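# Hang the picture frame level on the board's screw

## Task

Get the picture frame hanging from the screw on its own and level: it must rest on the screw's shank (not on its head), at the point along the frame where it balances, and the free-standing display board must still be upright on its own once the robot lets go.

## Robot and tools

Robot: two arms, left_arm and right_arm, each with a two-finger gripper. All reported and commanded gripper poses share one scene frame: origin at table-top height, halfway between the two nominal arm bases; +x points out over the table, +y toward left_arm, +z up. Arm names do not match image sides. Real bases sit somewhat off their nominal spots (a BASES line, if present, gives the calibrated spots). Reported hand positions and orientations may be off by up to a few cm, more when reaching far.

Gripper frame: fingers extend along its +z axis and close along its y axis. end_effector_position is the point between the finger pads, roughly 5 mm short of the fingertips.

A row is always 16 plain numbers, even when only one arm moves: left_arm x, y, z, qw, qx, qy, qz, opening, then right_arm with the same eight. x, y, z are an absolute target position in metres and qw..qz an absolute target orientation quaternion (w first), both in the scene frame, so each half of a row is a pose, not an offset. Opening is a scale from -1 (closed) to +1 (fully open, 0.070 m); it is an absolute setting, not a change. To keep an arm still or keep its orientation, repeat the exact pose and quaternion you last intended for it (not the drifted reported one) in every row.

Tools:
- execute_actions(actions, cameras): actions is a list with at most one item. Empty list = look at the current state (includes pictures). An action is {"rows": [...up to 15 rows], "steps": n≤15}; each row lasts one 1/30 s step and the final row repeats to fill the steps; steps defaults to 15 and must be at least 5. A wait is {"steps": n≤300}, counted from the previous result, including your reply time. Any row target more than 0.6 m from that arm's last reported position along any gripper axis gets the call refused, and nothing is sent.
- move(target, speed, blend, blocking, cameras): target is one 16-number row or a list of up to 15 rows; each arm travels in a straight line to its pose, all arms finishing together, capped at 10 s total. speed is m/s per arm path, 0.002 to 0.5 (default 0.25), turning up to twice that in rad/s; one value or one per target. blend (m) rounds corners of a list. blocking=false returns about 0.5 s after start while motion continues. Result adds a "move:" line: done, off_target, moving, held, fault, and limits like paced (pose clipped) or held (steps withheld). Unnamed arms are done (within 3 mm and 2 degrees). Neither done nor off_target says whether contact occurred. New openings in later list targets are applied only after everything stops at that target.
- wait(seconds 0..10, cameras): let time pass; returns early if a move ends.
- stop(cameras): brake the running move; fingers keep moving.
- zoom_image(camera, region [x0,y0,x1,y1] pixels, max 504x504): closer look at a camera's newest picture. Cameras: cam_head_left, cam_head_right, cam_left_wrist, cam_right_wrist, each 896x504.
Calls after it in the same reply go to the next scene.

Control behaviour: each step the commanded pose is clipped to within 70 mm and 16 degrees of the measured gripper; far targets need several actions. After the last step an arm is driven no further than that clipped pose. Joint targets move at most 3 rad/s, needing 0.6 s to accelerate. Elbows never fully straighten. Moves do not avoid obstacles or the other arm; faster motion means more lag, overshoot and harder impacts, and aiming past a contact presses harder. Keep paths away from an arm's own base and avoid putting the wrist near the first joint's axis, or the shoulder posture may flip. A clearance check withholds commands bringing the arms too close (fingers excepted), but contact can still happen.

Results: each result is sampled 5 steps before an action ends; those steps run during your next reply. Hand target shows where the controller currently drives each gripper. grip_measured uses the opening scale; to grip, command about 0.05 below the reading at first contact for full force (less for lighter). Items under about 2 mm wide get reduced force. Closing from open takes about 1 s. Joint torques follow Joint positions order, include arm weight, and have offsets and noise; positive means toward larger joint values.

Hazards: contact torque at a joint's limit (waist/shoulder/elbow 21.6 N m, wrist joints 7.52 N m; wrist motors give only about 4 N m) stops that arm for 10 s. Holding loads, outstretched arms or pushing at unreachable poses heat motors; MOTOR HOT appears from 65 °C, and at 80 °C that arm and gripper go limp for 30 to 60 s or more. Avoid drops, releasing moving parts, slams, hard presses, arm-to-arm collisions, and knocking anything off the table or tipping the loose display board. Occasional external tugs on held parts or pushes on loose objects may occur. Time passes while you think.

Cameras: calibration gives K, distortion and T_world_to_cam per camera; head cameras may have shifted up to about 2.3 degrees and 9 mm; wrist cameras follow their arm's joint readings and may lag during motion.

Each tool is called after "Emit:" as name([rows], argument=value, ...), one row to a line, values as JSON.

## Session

Emit:
execute_actions(actions=[], cameras=["all"])

Emit:
zoom_image(camera="cam_head_left", region=[340, 0, 600, 190])

Emit:
zoom_image(camera="cam_head_right", region=[330, 0, 590, 190])

Scene clock: 0.00 s of 4500.00 s.
left_arm: end_effector_position=(+0.4202, +0.3387, +0.3327) grip_measured=+0.98 end_effector_quat_wxyz=(+0.569, -0.093, +0.773, -0.263) | right_arm: end_effector_position=(+0.0592, +0.1070, +0.2848) grip_measured=+0.98 end_effector_quat_wxyz=(-0.315, +0.854, -0.247, -0.332)
Joint positions: left_arm=[0.682 1.54 -1.063 -1.578 0.957 1.346 0.069] | right_arm=[1.098 1.584 -1.251 0.984 0.989 -1.935 0.069]
Joint torques (N m): no reading
Motor temperatures (°C): left_arm=[30 31 32 32 35 29] | right_arm=[29 30 33 34 38 31]
Hand target: left_arm +0.4202, +0.3387, +0.3327; +0.569, -0.093, +0.773, -0.263 | right_arm +0.0592, +0.1070, +0.2848; -0.315, +0.854, -0.247, -0.332
camera_calibration:
cam_left_wrist: T_world_to_cam=[[-0.138706, -0.855818, 0.498333, 0.185907], [-0.798703, -0.200837, -0.56722, 0.592892], [0.585521, -0.476697, -0.655687, 0.255288], [0, 0, 0, 1]] pos_world=[0.349855, 0.399872, 0.411046]
cam_right_wrist: T_world_to_cam=[[0.659874, 0.664269, 0.351161, -0.209506], [0.748517, -0.621891, -0.230161, 0.0814786], [0.0654945, 0.414727, -0.907586, 0.32858], [0, 0, 0, 1]] pos_world=[0.0557395, 0.0535684, 0.390538]

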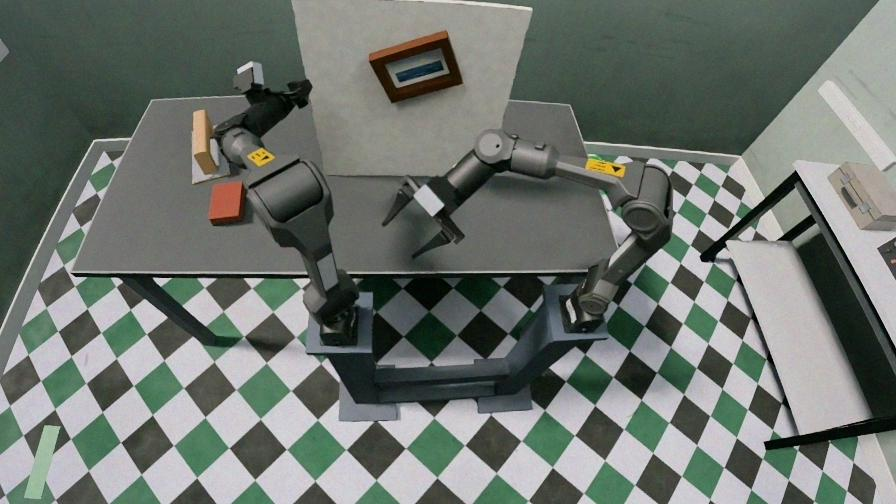

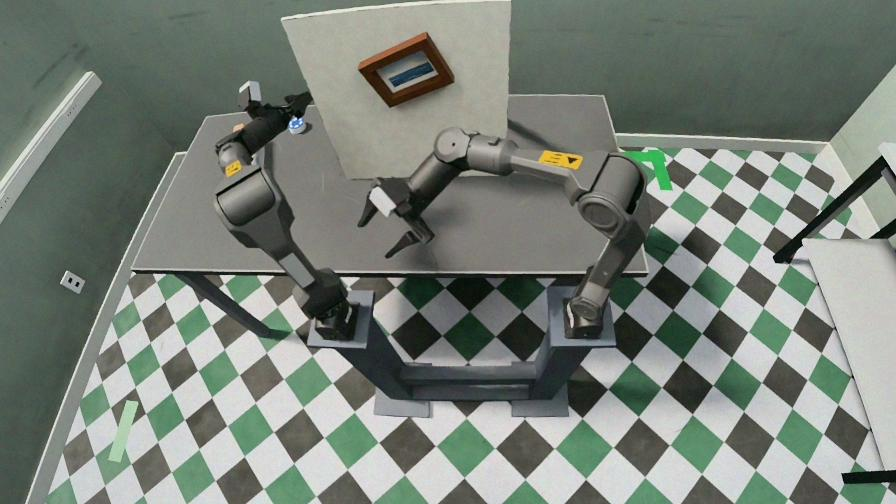

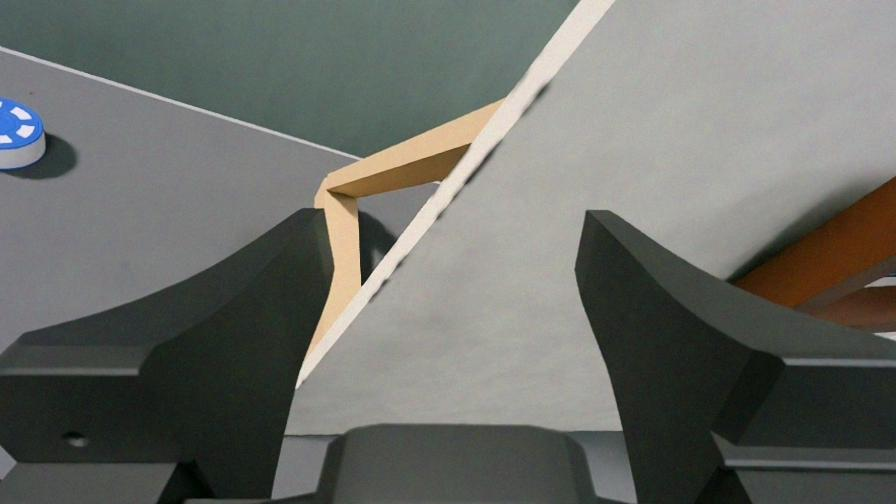

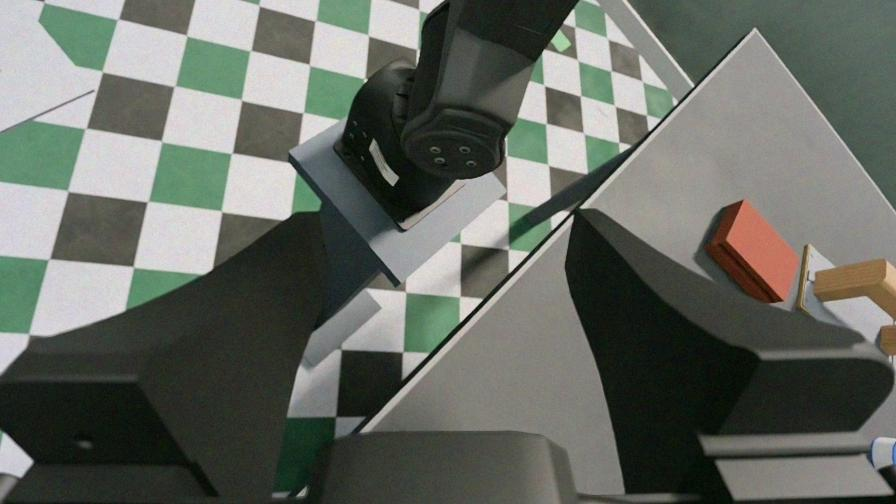

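Scaled by 1.938 from the camera's 896x504 image, which has a finer 1280x720 frame.

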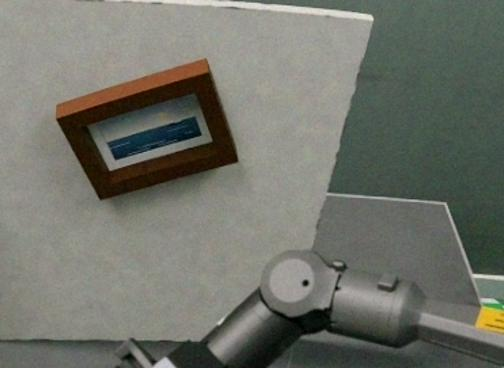

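Scaled by 1.938 from the camera's 896x504 image, which has a finer 1280x720 frame.

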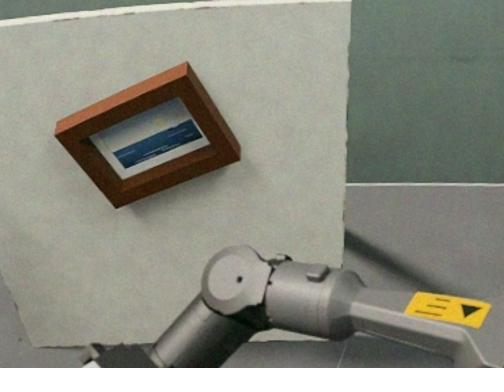

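Emit:
zoom_image(camera="cam_head_left", region=[360, 22, 474, 110])

Emit:
zoom_image(camera="cam_head_right", region=[350, 25, 464, 113])

Emit:
zoom_image(camera="cam_left_wrist", region=[560, 60, 896, 380])

Emit:
zoom_image(camera="cam_head_left", region=[280, 0, 420, 190])

Emit:
zoom_image(camera="cam_head_right", region=[270, 0, 410, 190])

Scaled by 4.421 from the camera's 896x504 image, which has a finer 1280x720 frame.

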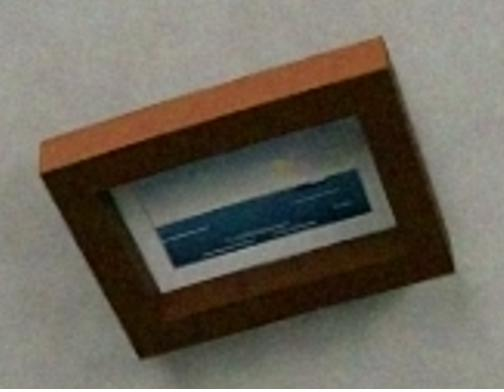

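Scaled by 4.421 from the camera's 896x504 image, which has a finer 1280x720 frame.

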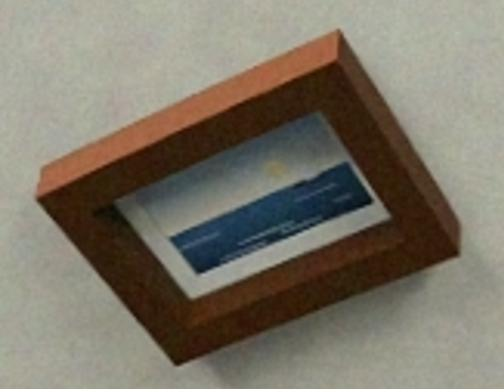

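Scaled by 1.500 from the camera's 896x504 image, which has a finer 1280x720 frame.

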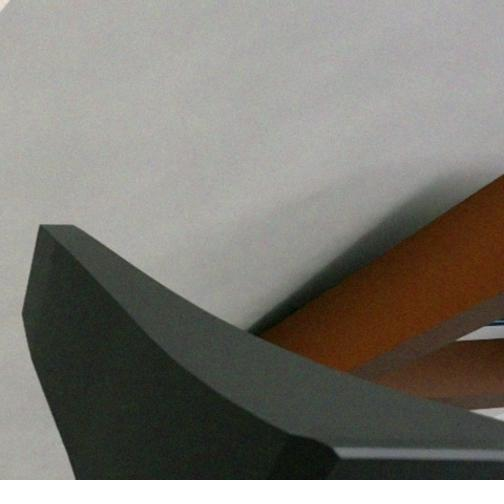

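Scaled by 2.653 from the camera's 896x504 image, which has a finer 1280x720 frame.

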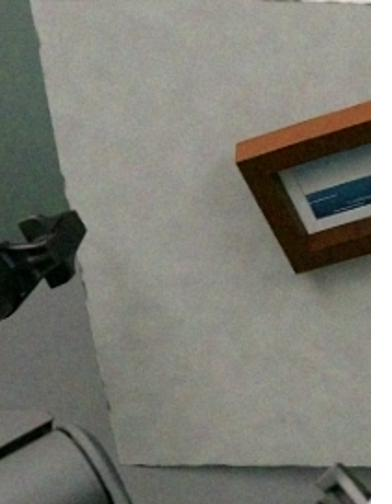

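Scaled by 2.653 from the camera's 896x504 image, which has a finer 1280x720 frame.

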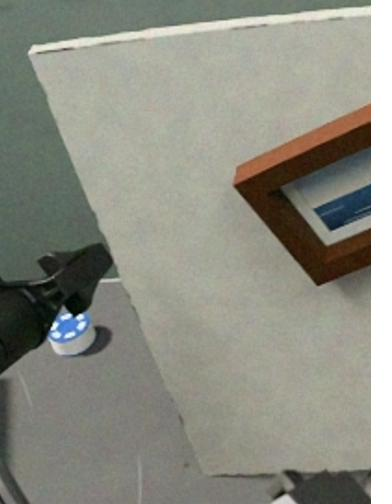

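Emit:
move([
  [0.36,0.26,0.48,0.54,0.02,0.82,-0.19,1.0,0.18,-0.14,0.29,-0.02,0.55,-0.82,-0.22,1.0],
  [0.425,0.11,0.527,0.501,0.127,0.846,-0.135,1.0,0.28,-0.34,0.27,0.266,-0.127,0.954,0.046,1.0],
], blend=0.04, speed=0.25)

Scene clock: 9.20 s of 4500.00 s.
left_arm: end_effector_position=(+0.4251, +0.1097, +0.5269) grip_measured=+0.98 end_effector_quat_wxyz=(+0.501, +0.127, +0.846, -0.135) | right_arm: end_effector_position=(+0.2801, -0.3402, +0.2702) grip_measured=+0.98 end_effector_quat_wxyz=(+0.267, -0.127, +0.954, +0.046)
Joint positions: left_arm=[-0.19 1.693 -2.329 -0.205 1.22 0.059 0.069] | right_arm=[-0.396 1.156 -1.037 0.388 1.139 -0.775 0.069]
Joint torques (N m): left_arm=[0.24 -6.41 -1.94 -0.08 -1.32 -0.09] | right_arm=[0.71 -1.72 -3.67 0.45 -0.2 0.06]
Motor temperatures (°C): left_arm=[30 31 32 32 35 29] | right_arm=[29 30 33 34 38 31]
Hand target: left_arm +0.4250, +0.1100, +0.5270; +0.501, +0.127, +0.846, -0.135 | right_arm +0.2800, -0.3400, +0.2700; +0.266, -0.127, +0.954, +0.046
Off the commanded pose: left_arm 0.000 m, 0 deg | right_arm 0.000 m, 0 deg.
Kept back: nothing.
move: done; limits=paced
camera_calibration:
cam_left_wrist: T_world_to_cam=[[-0.336713, -0.938178, 0.0802943, 0.207335], [-0.842664, 0.262183, -0.470295, 0.577818], [0.420168, -0.226015, -0.878849, 0.430955], [0, 0, 0, 1]] pos_world=[0.375646, 0.140426, 0.633841]
cam_right_wrist: T_world_to_cam=[[0.22933, -0.97285, -0.0311624, -0.386157], [-0.966628, -0.231385, 0.109956, 0.156017], [-0.114181, 0.00490634, -0.993448, 0.420448], [0, 0, 0, 1]] pos_world=[0.287375, -0.341636, 0.388505]

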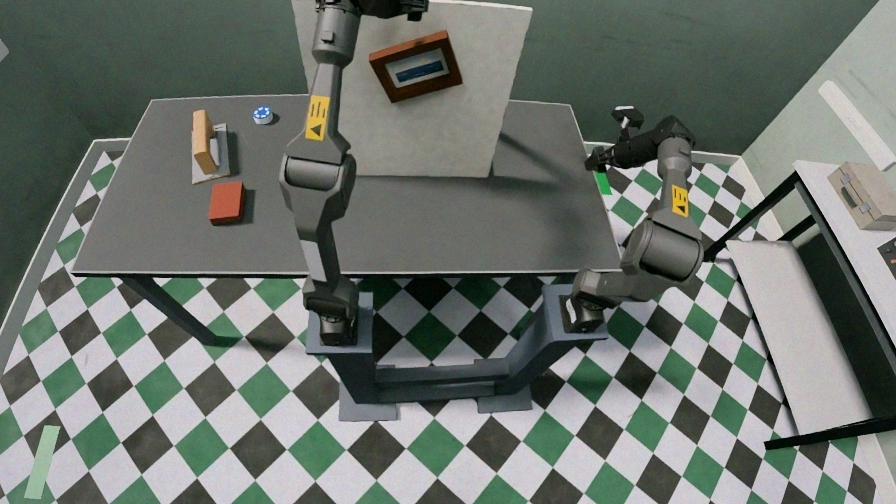

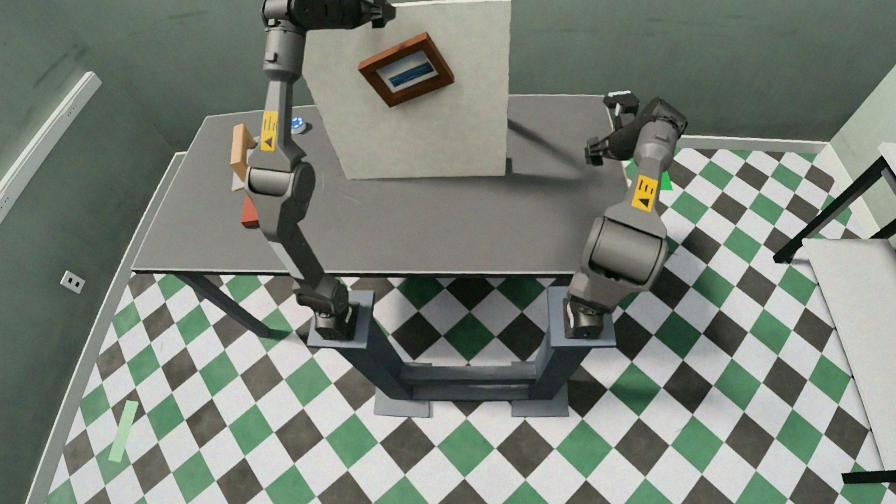

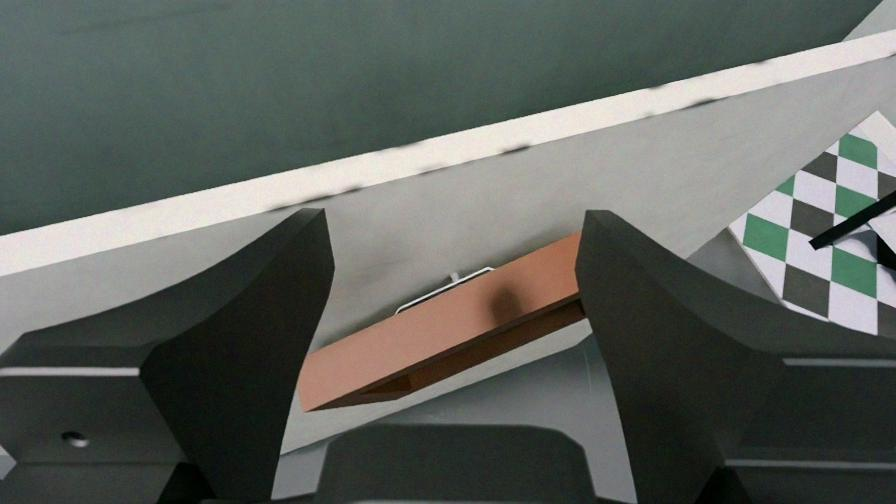

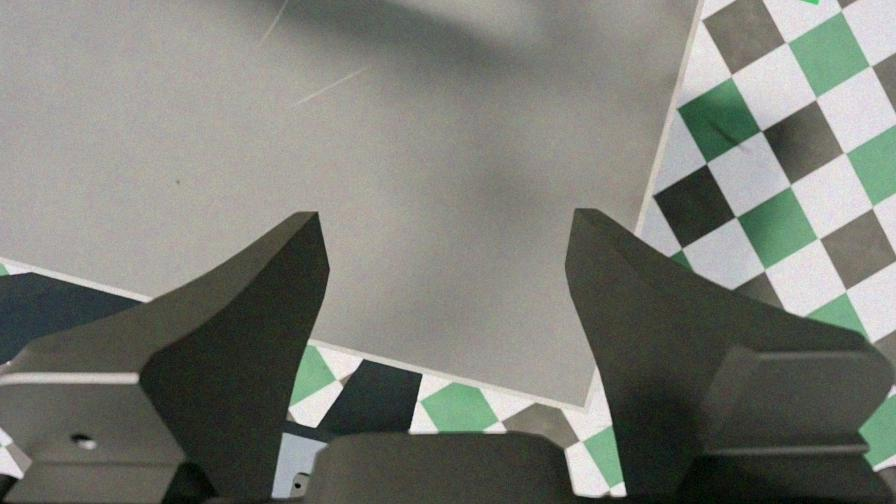

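Emit:
zoom_image(camera="cam_left_wrist", region=[360, 220, 560, 360])

Scaled by 2.520 from the camera's 896x504 image, which has a finer 1280x720 frame.

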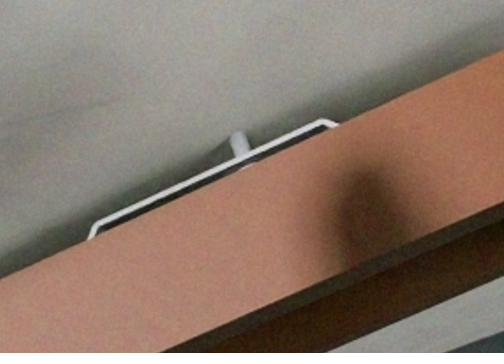

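Emit:
move([
  [0.34,0.125,0.50,0.501,0.127,0.846,-0.135,0.2,0.28,-0.34,0.27,0.266,-0.127,0.954,0.046,1.0],
  [0.335,0.135,0.43,0.698,0.111,0.698,-0.111,0.2,0.28,-0.34,0.27,0.266,-0.127,0.954,0.046,1.0],
  [0.335,0.134,0.396,0.669,0.449,0.494,0.327,0.2,0.28,-0.34,0.27,0.266,-0.127,0.954,0.046,1.0],
], speed=0.2, blend=[0.03,0.02,0], cameras=["cam_left_wrist","cam_head_right"])

Scene clock: 21.67 s of 4500.00 s.
left_arm: end_effector_position=(+0.3348, +0.1338, +0.3963) grip_measured=+0.20 end_effector_quat_wxyz=(+0.669, +0.450, +0.493, +0.328) | right_arm: end_effector_position=(+0.2801, -0.3402, +0.2702) grip_measured=+0.98 end_effector_quat_wxyz=(+0.267, -0.127, +0.954, +0.046)
Joint positions: left_arm=[-0.324 1.007 -0.596 -0.106 -0.436 1.295 0.042] | right_arm=[-0.396 1.156 -1.037 0.388 1.139 -0.775 0.069]
Joint torques (N m): left_arm=[-0.19 -1.71 -2.94 -0.19 -1.37 -0.2] | right_arm=[0.71 -3.31 -3.6 0.25 -0.24 -0.06]
Motor temperatures (°C): left_arm=[30 31 32 32 35 29] | right_arm=[29 30 33 34 38 31]
Hand target: left_arm +0.3350, +0.1340, +0.3960; +0.669, +0.449, +0.494, +0.327 | right_arm +0.2800, -0.3400, +0.2700; +0.266, -0.127, +0.954, +0.046
Off the commanded pose: left_arm 0.000 m, 0 deg | right_arm 0.000 m, 0 deg.
Kept back: nothing.
move: done
camera_calibration:
cam_left_wrist: T_world_to_cam=[[0.0205125, -0.377863, -0.925634, 0.414037], [-0.286546, 0.884767, -0.36753, 0.123774], [0.957847, 0.272775, -0.0901262, -0.199778], [0, 0, 0, 1]] pos_world=[0.21833, 0.101433, 0.410732]
Images, in order (width x height): cam_head_right 896x504, cam_left_wrist 896x504.

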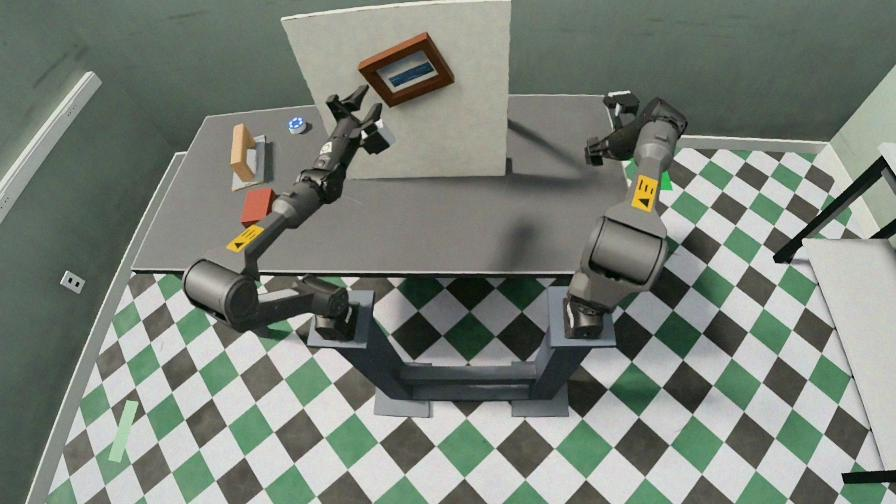

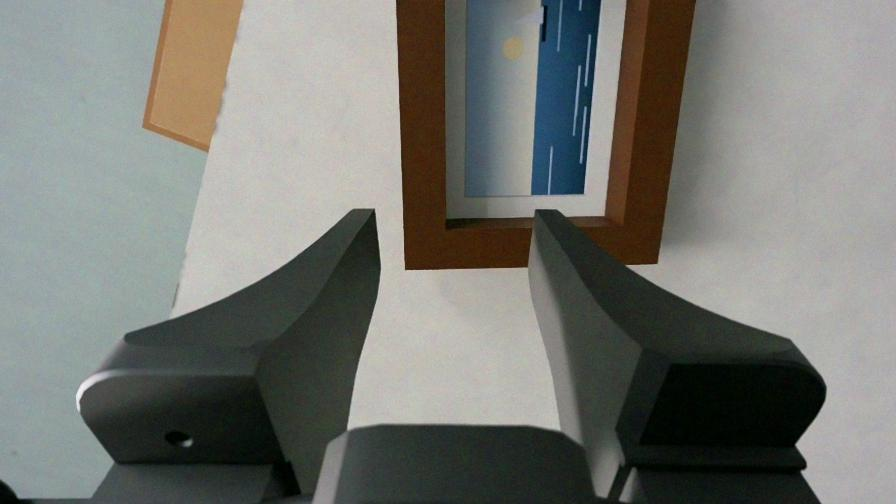

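Emit:
move(target=[0.359,0.1305,0.4165,0.669,0.449,0.494,0.327,0.2,0.28,-0.34,0.27,0.266,-0.127,0.954,0.046,1.0], speed=0.1, cameras=["cam_left_wrist"])

Emit:
zoom_image(camera="cam_left_wrist", region=[340, 60, 700, 300])

Scene clock: 23.27 s of 4500.00 s.
left_arm: end_effector_position=(+0.3592, +0.1302, +0.4170) grip_measured=+0.20 end_effector_quat_wxyz=(+0.669, +0.449, +0.494, +0.327) | right_arm: end_effector_position=(+0.2801, -0.3402, +0.2702) grip_measured=+0.98 end_effector_quat_wxyz=(+0.267, -0.127, +0.954, +0.046)
Joint positions: left_arm=[-0.294 1.09 -0.727 -0.042 -0.386 1.233 0.042] | right_arm=[-0.396 1.156 -1.037 0.388 1.139 -0.775 0.069]
Joint torques (N m): left_arm=[0.3 -3.16 -2.83 -0.05 -1.29 -0.09] | right_arm=[0.7 -3.32 -3.64 0.25 -0.25 -0.04]
Motor temperatures (°C): left_arm=[30 31 32 32 35 29] | right_arm=[29 30 33 34 38 31]
Hand target: left_arm +0.3590, +0.1305, +0.4165; +0.669, +0.449, +0.494, +0.327 | right_arm +0.2800, -0.3400, +0.2700; +0.266, -0.127, +0.954, +0.046
Off the commanded pose: left_arm 0.001 m, 0 deg | right_arm 0.000 m, 0 deg.
Kept back: nothing.
move: done
camera_calibration:
cam_left_wrist: T_world_to_cam=[[0.0198571, -0.379888, -0.92482, 0.431518], [-0.286875, 0.883942, -0.369256, 0.142514], [0.957762, 0.27264, -0.0914276, -0.219731], [0, 0, 0, 1]] pos_world=[0.242765, 0.0978617, 0.431611]
Images, in order (width x height): cam_left_wrist 896x504.

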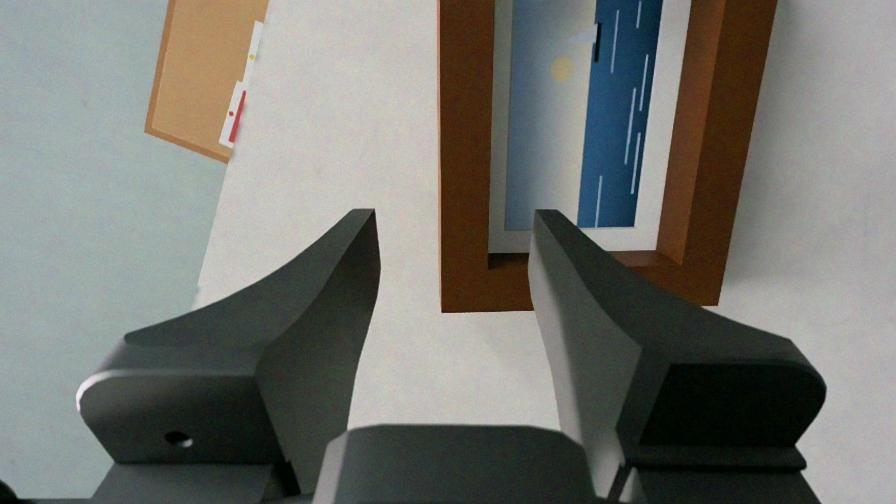

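Scaled by 1.400 from the camera's 896x504 image, which has a finer 1280x720 frame.

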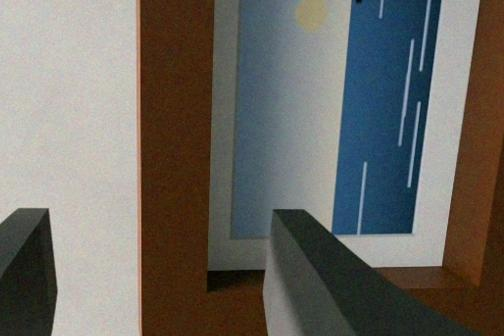

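Emit:
move(target=[0.393,0.1191,0.4182,0.669,0.449,0.494,0.327,0.2,0.28,-0.34,0.27,0.266,-0.127,0.954,0.046,1.0], speed=0.08, cameras=["cam_left_wrist"])

Emit:
zoom_image(camera="cam_left_wrist", region=[340, 60, 700, 300])

Scene clock: 25.87 s of 4500.00 s.
left_arm: end_effector_position=(+0.3935, +0.1190, +0.4180) grip_measured=+0.20 end_effector_quat_wxyz=(+0.669, +0.449, +0.494, +0.327) | right_arm: end_effector_position=(+0.2801, -0.3402, +0.2702) grip_measured=+0.98 end_effector_quat_wxyz=(+0.267, -0.127, +0.954, +0.046)
Joint positions: left_arm=[-0.298 1.228 -0.827 -0.05 -0.423 1.24 0.042] | right_arm=[-0.396 1.156 -1.037 0.388 1.139 -0.775 0.069]
Joint torques (N m): left_arm=[-0.83 -4.79 -2.86 -0.19 -1.35 -0.05] | right_arm=[0.73 -3.28 -3.6 0.25 -0.26 -0.03]
Motor temperatures (°C): left_arm=[30 31 32 32 36 29] | right_arm=[29 30 33 34 38 31]
Hand target: left_arm +0.3930, +0.1191, +0.4182; +0.669, +0.449, +0.494, +0.327 | right_arm +0.2800, -0.3400, +0.2700; +0.266, -0.127, +0.954, +0.046
Off the commanded pose: left_arm 0.001 m, 0 deg | right_arm 0.000 m, 0 deg.
Kept back: nothing.
move: done
camera_calibration:
cam_left_wrist: T_world_to_cam=[[0.0190198, -0.378831, -0.92527, 0.427881], [-0.287858, 0.884178, -0.367924, 0.162438], [0.957484, 0.273344, -0.0922326, -0.249036], [0, 0, 0, 1]] pos_world=[0.277069, 0.0865431, 0.432701]
Images, in order (width x height): cam_left_wrist 896x504.

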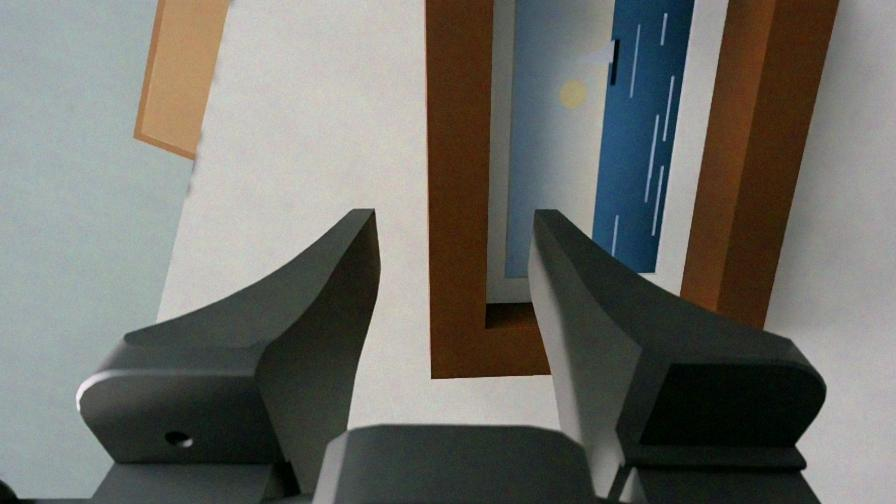

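Scaled by 1.400 from the camera's 896x504 image, which has a finer 1280x720 frame.

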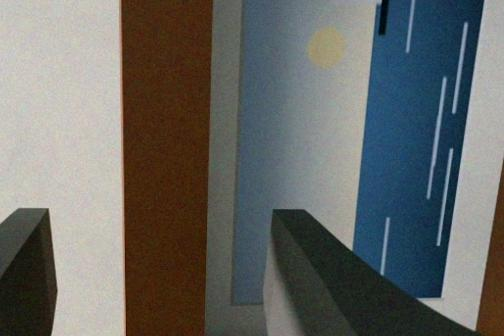

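Emit:
move(target=[0.429,0.1061,0.4224,0.669,0.449,0.494,0.327,0.05,0.28,-0.34,0.27,0.266,-0.127,0.954,0.046,1.0], speed=0.06, cameras=["cam_left_wrist"])

Emit:
zoom_image(camera="cam_left_wrist", region=[340, 60, 700, 300])

Scene clock: 28.20 s of 4500.00 s.
left_arm: end_effector_position=(+0.4295, +0.1062, +0.4225) grip_measured=+0.05 end_effector_quat_wxyz=(+0.669, +0.449, +0.494, +0.327) | right_arm: end_effector_position=(+0.2801, -0.3402, +0.2702) grip_measured=+0.98 end_effector_quat_wxyz=(+0.267, -0.127, +0.954, +0.046)
Joint positions: left_arm=[-0.305 1.365 -0.959 -0.066 -0.429 1.256 0.037] | right_arm=[-0.396 1.156 -1.037 0.388 1.139 -0.775 0.069]
Joint torques (N m): left_arm=[-0.7 -5.48 -2.5 -0.19 -1.18 -0.05] | right_arm=[0.73 -3.24 -3.6 0.26 -0.27 -0.01]
Motor temperatures (°C): left_arm=[30 31 32 32 36 29] | right_arm=[29 30 33 34 38 31]
Hand target: left_arm +0.4290, +0.1061, +0.4224; +0.669, +0.449, +0.494, +0.327 | right_arm +0.2800, -0.3400, +0.2700; +0.266, -0.127, +0.954, +0.046
Off the commanded pose: left_arm 0.000 m, 0 deg | right_arm 0.000 m, 0 deg.
Kept back: nothing.
move: done
camera_calibration:
cam_left_wrist: T_world_to_cam=[[0.02038, -0.379114, -0.925126, 0.425932], [-0.287748, 0.883942, -0.368576, 0.186023], [0.957489, 0.273715, -0.0910746, -0.280083], [0, 0, 0, 1]] pos_world=[0.313024, 0.0737057, 0.437096]
Images, in order (width x height): cam_left_wrist 896x504.

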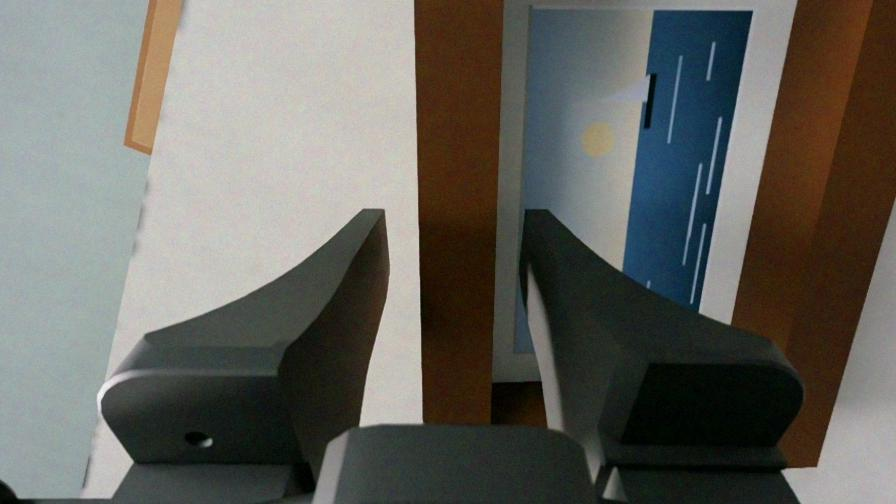

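Scaled by 1.400 from the camera's 896x504 image, which has a finer 1280x720 frame.

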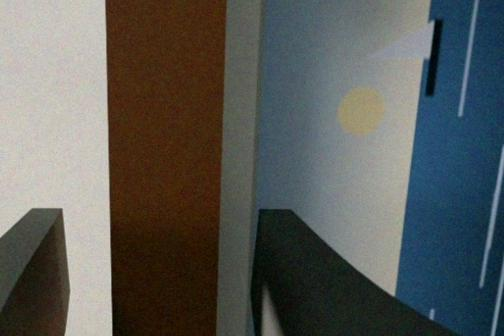

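Emit:
move(target=[0.4315,0.105,0.4217,0.669,0.449,0.494,0.327,-0.2,0.28,-0.34,0.27,0.266,-0.127,0.954,0.046,1.0], speed=0.03, cameras=["cam_left_wrist"])

Emit:
zoom_image(camera="cam_left_wrist", region=[340, 60, 700, 300])

Scene clock: 29.37 s of 4500.00 s.
left_arm: end_effector_position=(+0.4313, +0.1051, +0.4215) grip_measured=-0.20 end_effector_quat_wxyz=(+0.669, +0.449, +0.494, +0.327) | right_arm: end_effector_position=(+0.2801, -0.3402, +0.2702) grip_measured=+0.98 end_effector_quat_wxyz=(+0.267, -0.127, +0.954, +0.046)
Joint positions: left_arm=[-0.307 1.373 -0.964 -0.069 -0.431 1.258 0.028] | right_arm=[-0.396 1.156 -1.037 0.388 1.139 -0.775 0.069]
Joint torques (N m): left_arm=[-0.78 -3.98 -3.56 -0.24 -1.52 -0.03] | right_arm=[0.7 -3.24 -3.62 0.26 -0.28 0]
Motor temperatures (°C): left_arm=[30 31 32 32 36 29] | right_arm=[29 30 33 34 38 31]
Hand target: left_arm +0.4315, +0.1050, +0.4217; +0.669, +0.449, +0.494, +0.327 | right_arm +0.2800, -0.3400, +0.2700; +0.266, -0.127, +0.954, +0.046
Off the commanded pose: left_arm 0.000 m, 0 deg | right_arm 0.000 m, 0 deg.
Kept back: nothing.
move: done
camera_calibration:
cam_left_wrist: T_world_to_cam=[[0.0187323, -0.379352, -0.925063, 0.425258], [-0.287776, 0.884026, -0.368351, 0.187091], [0.957515, 0.273111, -0.0926085, -0.280901], [0, 0, 0, 1]] pos_world=[0.314841, 0.0726462, 0.436292]
Images, in order (width x height): cam_left_wrist 896x504.

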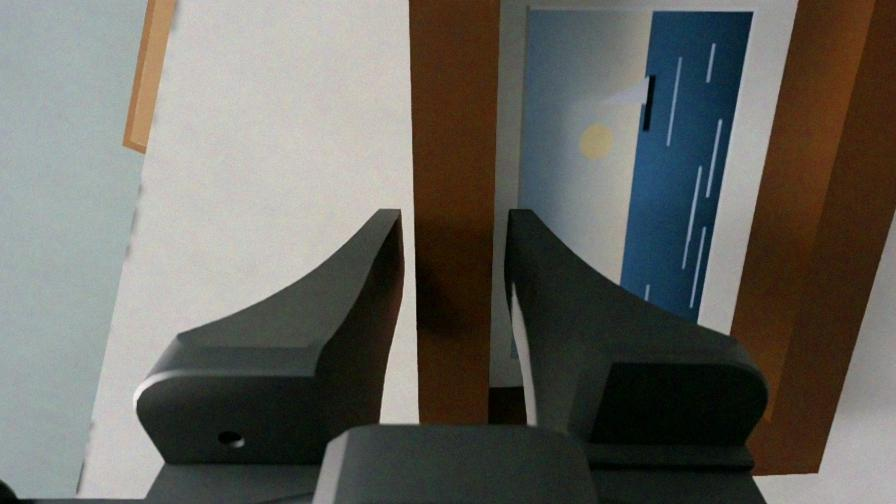

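Scaled by 1.400 from the camera's 896x504 image, which has a finer 1280x720 frame.

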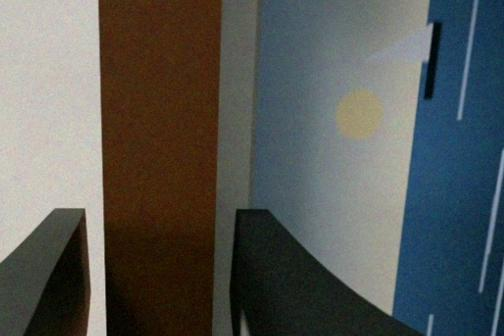

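Emit:
execute_actions([
  {"rows":[[0.4315,0.105,0.4217,0.669,0.449,0.494,0.327,-0.22,0.28,-0.34,0.27,0.266,-0.127,0.954,0.046,1.0],[0.4315,0.105,0.4217,0.669,0.449,0.494,0.327,-0.24,0.28,-0.34,0.27,0.266,-0.127,0.954,0.046,1.0],[0.4315,0.105,0.4217,0.669,0.449,0.494,0.327,-0.26,0.28,-0.34,0.27,0.266,-0.127,0.954,0.046,1.0],[0.4315,0.105,0.4217,0.669,0.449,0.494,0.327,-0.28,0.28,-0.34,0.27,0.266,-0.127,0.954,0.046,1.0],[0.4315,0.105,0.4217,0.669,0.449,0.494,0.327,-0.3,0.28,-0.34,0.27,0.266,-0.127,0.954,0.046,1.0],[0.4315,0.105,0.4217,0.669,0.449,0.494,0.327,-0.32,0.28,-0.34,0.27,0.266,-0.127,0.954,0.046,1.0],[0.4315,0.105,0.4217,0.669,0.449,0.494,0.327,-0.335,0.28,-0.34,0.27,0.266,-0.127,0.954,0.046,1.0],[0.4315,0.105,0.4217,0.669,0.449,0.494,0.327,-0.35,0.28,-0.34,0.27,0.266,-0.127,0.954,0.046,1.0],[0.4315,0.105,0.4217,0.669,0.449,0.494,0.327,-0.36,0.28,-0.34,0.27,0.266,-0.127,0.954,0.046,1.0],[0.4315,0.105,0.4217,0.669,0.449,0.494,0.327,-0.37,0.28,-0.34,0.27,0.266,-0.127,0.954,0.046,1.0],[0.4315,0.105,0.4217,0.669,0.449,0.494,0.327,-0.38,0.28,-0.34,0.27,0.266,-0.127,0.954,0.046,1.0],[0.4315,0.105,0.4217,0.669,0.449,0.494,0.327,-0.39,0.28,-0.34,0.27,0.266,-0.127,0.954,0.046,1.0],[0.4315,0.105,0.4217,0.669,0.449,0.494,0.327,-0.4,0.28,-0.34,0.27,0.266,-0.127,0.954,0.046,1.0],[0.4315,0.105,0.4217,0.669,0.449,0.494,0.327,-0.41,0.28,-0.34,0.27,0.266,-0.127,0.954,0.046,1.0],[0.4315,0.105,0.4217,0.669,0.449,0.494,0.327,-0.42,0.28,-0.34,0.27,0.266,-0.127,0.954,0.046,1.0]],"steps":15},
], cameras=["cam_left_wrist"])

Emit:
execute_actions([
  {"rows":[[0.4315,0.105,0.4217,0.669,0.449,0.494,0.327,-0.425,0.28,-0.34,0.27,0.266,-0.127,0.954,0.046,1.0],[0.4315,0.105,0.4217,0.669,0.449,0.494,0.327,-0.43,0.28,-0.34,0.27,0.266,-0.127,0.954,0.046,1.0],[0.4315,0.105,0.4217,0.669,0.449,0.494,0.327,-0.435,0.28,-0.34,0.27,0.266,-0.127,0.954,0.046,1.0],[0.4315,0.105,0.4217,0.669,0.449,0.494,0.327,-0.44,0.28,-0.34,0.27,0.266,-0.127,0.954,0.046,1.0],[0.4315,0.105,0.4217,0.669,0.449,0.494,0.327,-0.445,0.28,-0.34,0.27,0.266,-0.127,0.954,0.046,1.0],[0.4315,0.105,0.4217,0.669,0.449,0.494,0.327,-0.45,0.28,-0.34,0.27,0.266,-0.127,0.954,0.046,1.0],[0.4315,0.105,0.4217,0.669,0.449,0.494,0.327,-0.455,0.28,-0.34,0.27,0.266,-0.127,0.954,0.046,1.0],[0.4315,0.105,0.4217,0.669,0.449,0.494,0.327,-0.46,0.28,-0.34,0.27,0.266,-0.127,0.954,0.046,1.0],[0.4315,0.105,0.4217,0.669,0.449,0.494,0.327,-0.465,0.28,-0.34,0.27,0.266,-0.127,0.954,0.046,1.0],[0.4315,0.105,0.4217,0.669,0.449,0.494,0.327,-0.47,0.28,-0.34,0.27,0.266,-0.127,0.954,0.046,1.0],[0.4315,0.105,0.4217,0.669,0.449,0.494,0.327,-0.475,0.28,-0.34,0.27,0.266,-0.127,0.954,0.046,1.0],[0.4315,0.105,0.4217,0.669,0.449,0.494,0.327,-0.48,0.28,-0.34,0.27,0.266,-0.127,0.954,0.046,1.0]],"steps":15},
], cameras=["cam_left_wrist"])

Scene clock: 31.13 s of 4500.00 s.
left_arm: end_effector_position=(+0.4315, +0.1050, +0.4213) grip_measured=-0.37 end_effector_quat_wxyz=(+0.669, +0.449, +0.494, +0.327) | right_arm: end_effector_position=(+0.2801, -0.3402, +0.2702) grip_measured=+0.98 end_effector_quat_wxyz=(+0.267, -0.127, +0.954, +0.046)
Joint positions: left_arm=[-0.307 1.373 -0.964 -0.069 -0.432 1.258 0.022] | right_arm=[-0.396 1.156 -1.037 0.388 1.139 -0.775 0.069]
Joint torques (N m): left_arm=[-0.69 -4.22 -4 -0.18 -1.48 -0.04] | right_arm=[0.7 -3.23 -3.65 0.27 -0.29 0.02]
Motor temperatures (°C): left_arm=[30 31 32 32 36 29] | right_arm=[29 30 33 34 38 31]
Steps of this call (1-43: nothing new was sent; 44-53: this action's first 10). Readings (end_effector_position of left_arm | right_arm):
44: (+0.4315, +0.1050, +0.4211) | (+0.2801, -0.3402, +0.2702)
45: (+0.4315, +0.1050, +0.4211) | (+0.2801, -0.3402, +0.2702)
47: (+0.4315, +0.1050, +0.4211) | (+0.2801, -0.3402, +0.2702)
51: (+0.4315, +0.1050, +0.4211) | (+0.2801, -0.3402, +0.2702)
53: the state above
camera_calibration:
cam_left_wrist: T_world_to_cam=[[0.0187576, -0.379334, -0.92507, 0.425043], [-0.287825, 0.884017, -0.368336, 0.187132], [0.957499, 0.273167, -0.0925996, -0.281092], [0, 0, 0, 1]] pos_world=[0.315033, 0.0725904, 0.436093]
Images, in order (width x height): cam_left_wrist 896x504.

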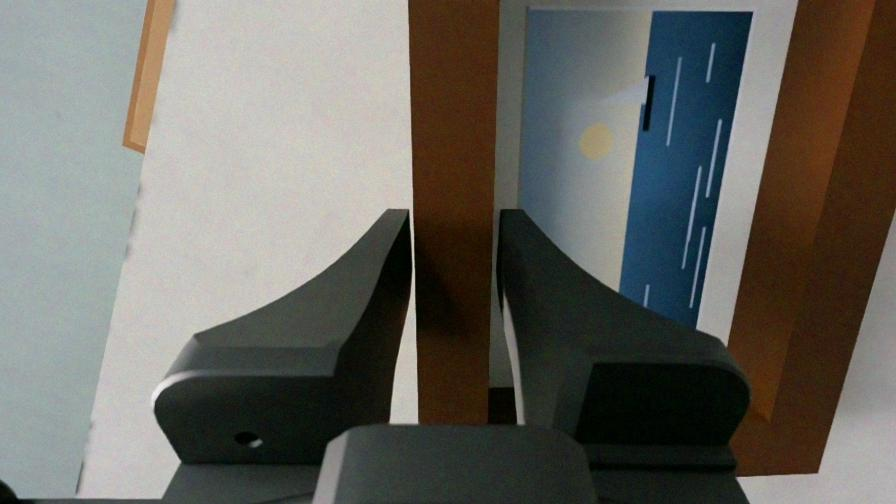

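Scene clock: 31.63 s of 4500.00 s.
left_arm: end_effector_position=(+0.4315, +0.1050, +0.4219) grip_measured=-0.44 end_effector_quat_wxyz=(+0.669, +0.449, +0.494, +0.327) | right_arm: end_effector_position=(+0.2801, -0.3402, +0.2702) grip_measured=+0.98 end_effector_quat_wxyz=(+0.267, -0.127, +0.954, +0.046)
Joint positions: left_arm=[-0.307 1.373 -0.965 -0.069 -0.433 1.258 0.02] | right_arm=[-0.396 1.156 -1.037 0.388 1.139 -0.775 0.069]
Joint torques (N m): left_arm=[-0.17 -4.36 -3.03 -0.07 -0.81 -0.07] | right_arm=[0.71 -3.23 -3.61 0.27 -0.29 0.02]
Motor temperatures (°C): left_arm=[30 31 32 32 36 29] | right_arm=[29 30 33 34 38 31]
Off your previous action's commanded pose at its last step (step 5 of this call): left_arm 0.000 m, 0 deg | right_arm 0.000 m, 0 deg.
Steps of this call (1-5: your previous action's last 5; 6-15: this action's first 10). Readings (end_effector_position of left_arm | right_arm):
6: (+0.4315, +0.1050, +0.4217) | (+0.2801, -0.3402, +0.2702)
7: (+0.4315, +0.1050, +0.4217) | (+0.2801, -0.3402, +0.2702)
9: (+0.4315, +0.1050, +0.4219) | (+0.2801, -0.3402, +0.2702)
13: (+0.4315, +0.1050, +0.4219) | (+0.2801, -0.3402, +0.2702)
15: the state above
camera_calibration:
cam_left_wrist: T_world_to_cam=[[0.0203816, -0.37983, -0.924832, 0.424872], [-0.287239, 0.883801, -0.369309, 0.187537], [0.957642, 0.273175, -0.0910886, -0.281748], [0, 0, 0, 1]] pos_world=[0.315022, 0.0726006, 0.43653]
Images, in order (width x height): cam_left_wrist 896x504.

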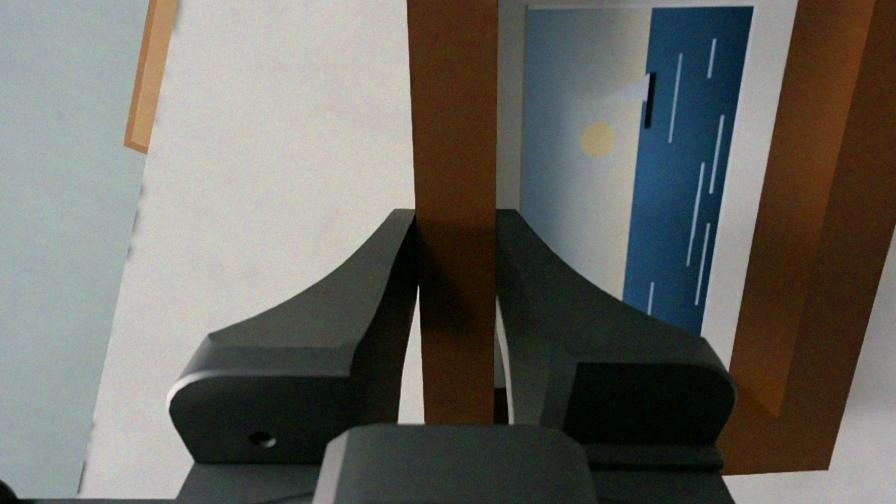

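Emit:
execute_actions([
  {"rows":[[0.4315,0.105,0.4217,0.669,0.449,0.494,0.327,-0.485,0.28,-0.34,0.27,0.266,-0.127,0.954,0.046,1.0],[0.4315,0.105,0.4217,0.669,0.449,0.494,0.327,-0.49,0.28,-0.34,0.27,0.266,-0.127,0.954,0.046,1.0],[0.4315,0.105,0.4217,0.669,0.449,0.494,0.327,-0.495,0.28,-0.34,0.27,0.266,-0.127,0.954,0.046,1.0],[0.4315,0.105,0.4217,0.669,0.449,0.494,0.327,-0.5,0.28,-0.34,0.27,0.266,-0.127,0.954,0.046,1.0],[0.4315,0.105,0.4217,0.669,0.449,0.494,0.327,-0.505,0.28,-0.34,0.27,0.266,-0.127,0.954,0.046,1.0],[0.4315,0.105,0.4217,0.669,0.449,0.494,0.327,-0.51,0.28,-0.34,0.27,0.266,-0.127,0.954,0.046,1.0]],"steps":15},
], cameras=["cam_left_wrist"])

Emit:
execute_actions(actions=[], cameras=["cam_left_wrist"])

Emit:
zoom_image(camera="cam_left_wrist", region=[340, 60, 700, 300])

Scene clock: 32.43 s of 4500.00 s.
left_arm: end_effector_position=(+0.4315, +0.1050, +0.4219) grip_measured=-0.44 end_effector_quat_wxyz=(+0.669, +0.449, +0.494, +0.327) | right_arm: end_effector_position=(+0.2801, -0.3402, +0.2702) grip_measured=+0.98 end_effector_quat_wxyz=(+0.267, -0.127, +0.954, +0.046)
Joint positions: left_arm=[-0.307 1.373 -0.965 -0.069 -0.433 1.258 0.02] | right_arm=[-0.396 1.156 -1.037 0.388 1.139 -0.775 0.069]
Joint torques (N m): left_arm=[-0.26 -4.4 -2.05 0.05 -0.2 -0.06] | right_arm=[0.7 -3.24 -3.62 0.27 -0.29 0.02]
Motor temperatures (°C): left_arm=[30 31 32 32 36 29] | right_arm=[29 30 33 34 38 31]
Off your previous action's commanded pose at its last step (step 5 of this call): left_arm 0.000 m, 0 deg | right_arm 0.000 m, 0 deg.
Steps of this call (1-5: your previous action's last 5; 6-14: nothing new was sent; 15-24: this action's first 10). Readings (end_effector_position of left_arm | right_arm):
15: (+0.4315, +0.1050, +0.4219) | (+0.2801, -0.3402, +0.2702)
16: (+0.4315, +0.1050, +0.4219) | (+0.2801, -0.3402, +0.2702)
18: (+0.4315, +0.1050, +0.4219) | (+0.2801, -0.3402, +0.2702)
22: (+0.4315, +0.1050, +0.4219) | (+0.2801, -0.3402, +0.2702)
24: the state above
camera_calibration:
cam_left_wrist: T_world_to_cam=[[0.0203816, -0.37983, -0.924832, 0.424872], [-0.287239, 0.883801, -0.369309, 0.187537], [0.957642, 0.273175, -0.0910886, -0.281748], [0, 0, 0, 1]] pos_world=[0.315022, 0.0726006, 0.43653]
Images, in order (width x height): cam_left_wrist 896x504.

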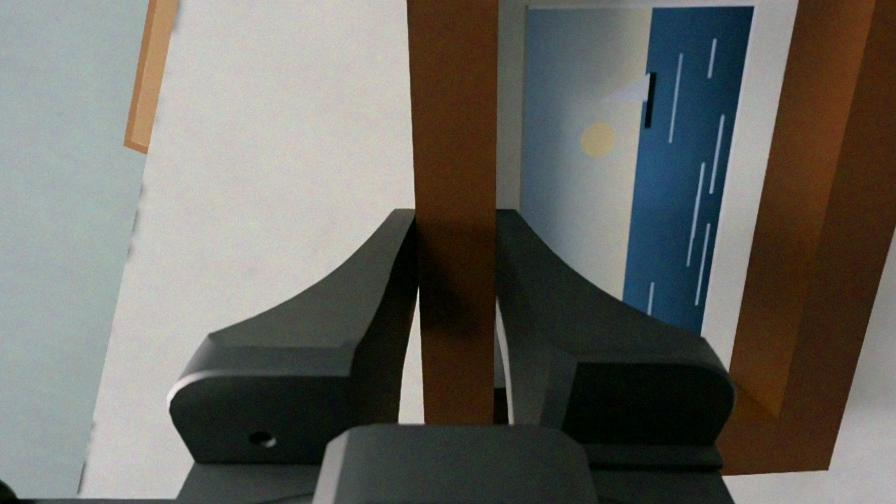

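Scene clock: 32.60 s of 4500.00 s.
left_arm: end_effector_position=(+0.4315, +0.1050, +0.4219) grip_measured=-0.44 end_effector_quat_wxyz=(+0.669, +0.449, +0.494, +0.327) | right_arm: end_effector_position=(+0.2801, -0.3402, +0.2702) grip_measured=+0.98 end_effector_quat_wxyz=(+0.267, -0.127, +0.954, +0.046)
Joint positions: left_arm=[-0.307 1.373 -0.965 -0.069 -0.433 1.258 0.02] | right_arm=[-0.396 1.156 -1.037 0.388 1.139 -0.775 0.069]
Joint torques (N m): left_arm=[0.1 -4.24 -1.81 0.08 -0.17 -0.06] | right_arm=[0.71 -3.2 -3.61 0.28 -0.31 0.03]
Motor temperatures (°C): left_arm=[30 31 32 32 36 29] | right_arm=[29 30 33 34 38 31]
Hand target: left_arm +0.4315, +0.1050, +0.4217; +0.669, +0.449, +0.494, +0.327 | right_arm +0.2800, -0.3400, +0.2700; +0.266, -0.127, +0.954, +0.046
Off the commanded pose: left_arm 0.000 m, 0 deg | right_arm 0.000 m, 0 deg.
Steps of this call (1-5: your previous action's last 5). Readings (end_effector_position of left_arm | right_arm):
1: (+0.4315, +0.1050, +0.4219) | (+0.2801, -0.3402, +0.2702)
2: (+0.4315, +0.1050, +0.4219) | (+0.2801, -0.3402, +0.2702)
4: (+0.4315, +0.1050, +0.4219) | (+0.2801, -0.3402, +0.2702)
5: the state above
camera_calibration:
cam_left_wrist: T_world_to_cam=[[0.0203816, -0.37983, -0.924832, 0.424872], [-0.287239, 0.883801, -0.369309, 0.187537], [0.957642, 0.273175, -0.0910886, -0.281748], [0, 0, 0, 1]] pos_world=[0.315022, 0.0726006, 0.43653]
Images, in order (width x height): cam_left_wrist 896x504.

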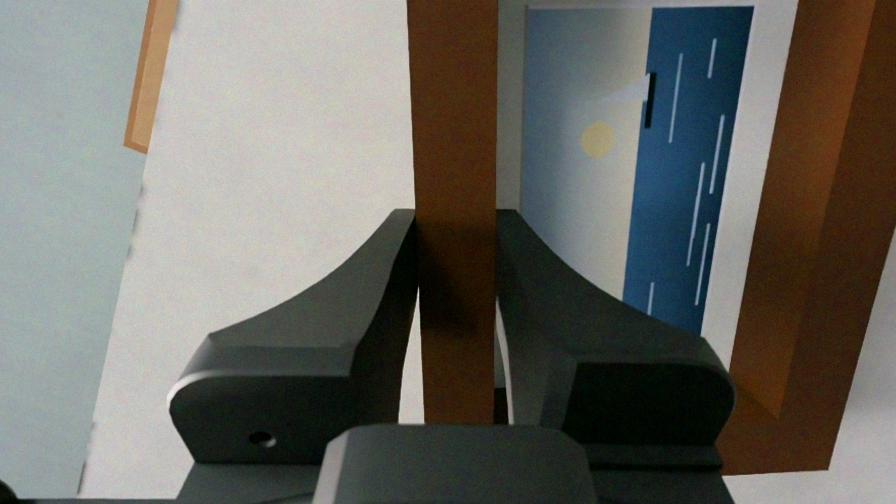

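Scaled by 1.400 from the camera's 896x504 image, which has a finer 1280x720 frame.

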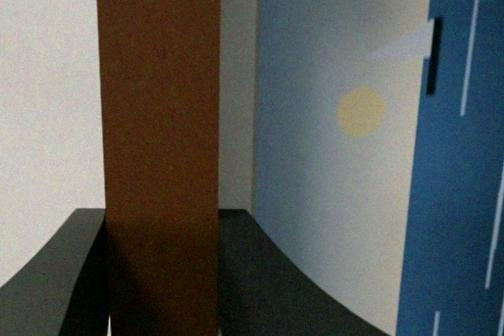

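Emit:
move(target=[0.4315,0.105,0.4287,0.669,0.449,0.494,0.327,-0.51,0.28,-0.34,0.27,0.266,-0.127,0.954,0.046,1.0], speed=0.03, cameras=["cam_left_wrist"])

Scene clock: 34.87 s of 4500.00 s.
left_arm: end_effector_position=(+0.4317, +0.1049, +0.4279) grip_measured=-0.45 end_effector_quat_wxyz=(+0.668, +0.450, +0.494, +0.327) | right_arm: end_effector_position=(+0.2801, -0.3402, +0.2702) grip_measured=+0.98 end_effector_quat_wxyz=(+0.267, -0.127, +0.954, +0.046)
Joint positions: left_arm=[-0.307 1.369 -0.987 -0.074 -0.402 1.264 0.019] | right_arm=[-0.396 1.156 -1.037 0.388 1.139 -0.775 0.069]
Joint torques (N m): left_arm=[-0.46 -6.73 -4.82 -0.21 -2.18 -0.12] | right_arm=[0.71 -3.14 -3.63 0.28 -0.3 0.04]
Motor temperatures (°C): left_arm=[30 31 32 32 36 29] | right_arm=[29 30 33 34 38 31]
Hand target: left_arm +0.4315, +0.1050, +0.4287; +0.669, +0.449, +0.494, +0.327 | right_arm +0.2800, -0.3400, +0.2700; +0.266, -0.127, +0.954, +0.046
Off the commanded pose: left_arm 0.001 m, 0 deg | right_arm 0.000 m, 0 deg.
Kept back: nothing.
move: done
camera_calibration:
cam_left_wrist: T_world_to_cam=[[0.0177739, -0.378664, -0.925363, 0.431555], [-0.288333, 0.88425, -0.367378, 0.189471], [0.957365, 0.273342, -0.0934647, -0.280314], [0, 0, 0, 1]] pos_world=[0.315324, 0.0724964, 0.442753]
Images, in order (width x height): cam_left_wrist 896x504.

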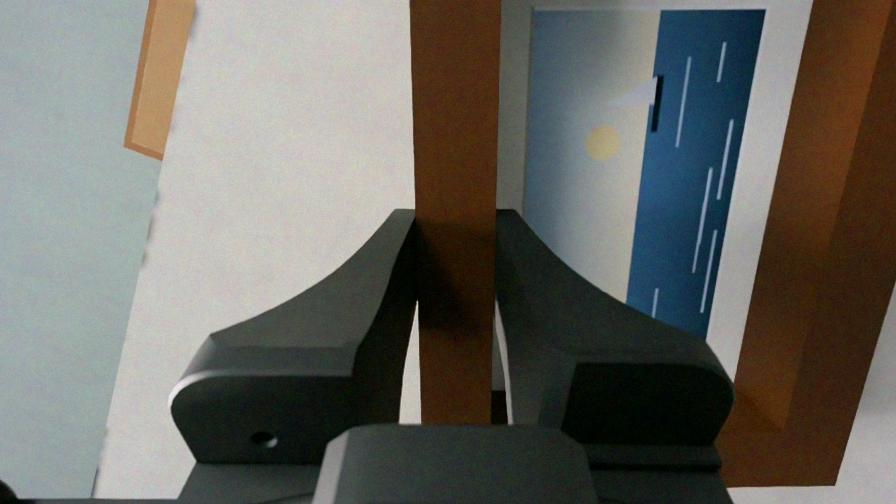

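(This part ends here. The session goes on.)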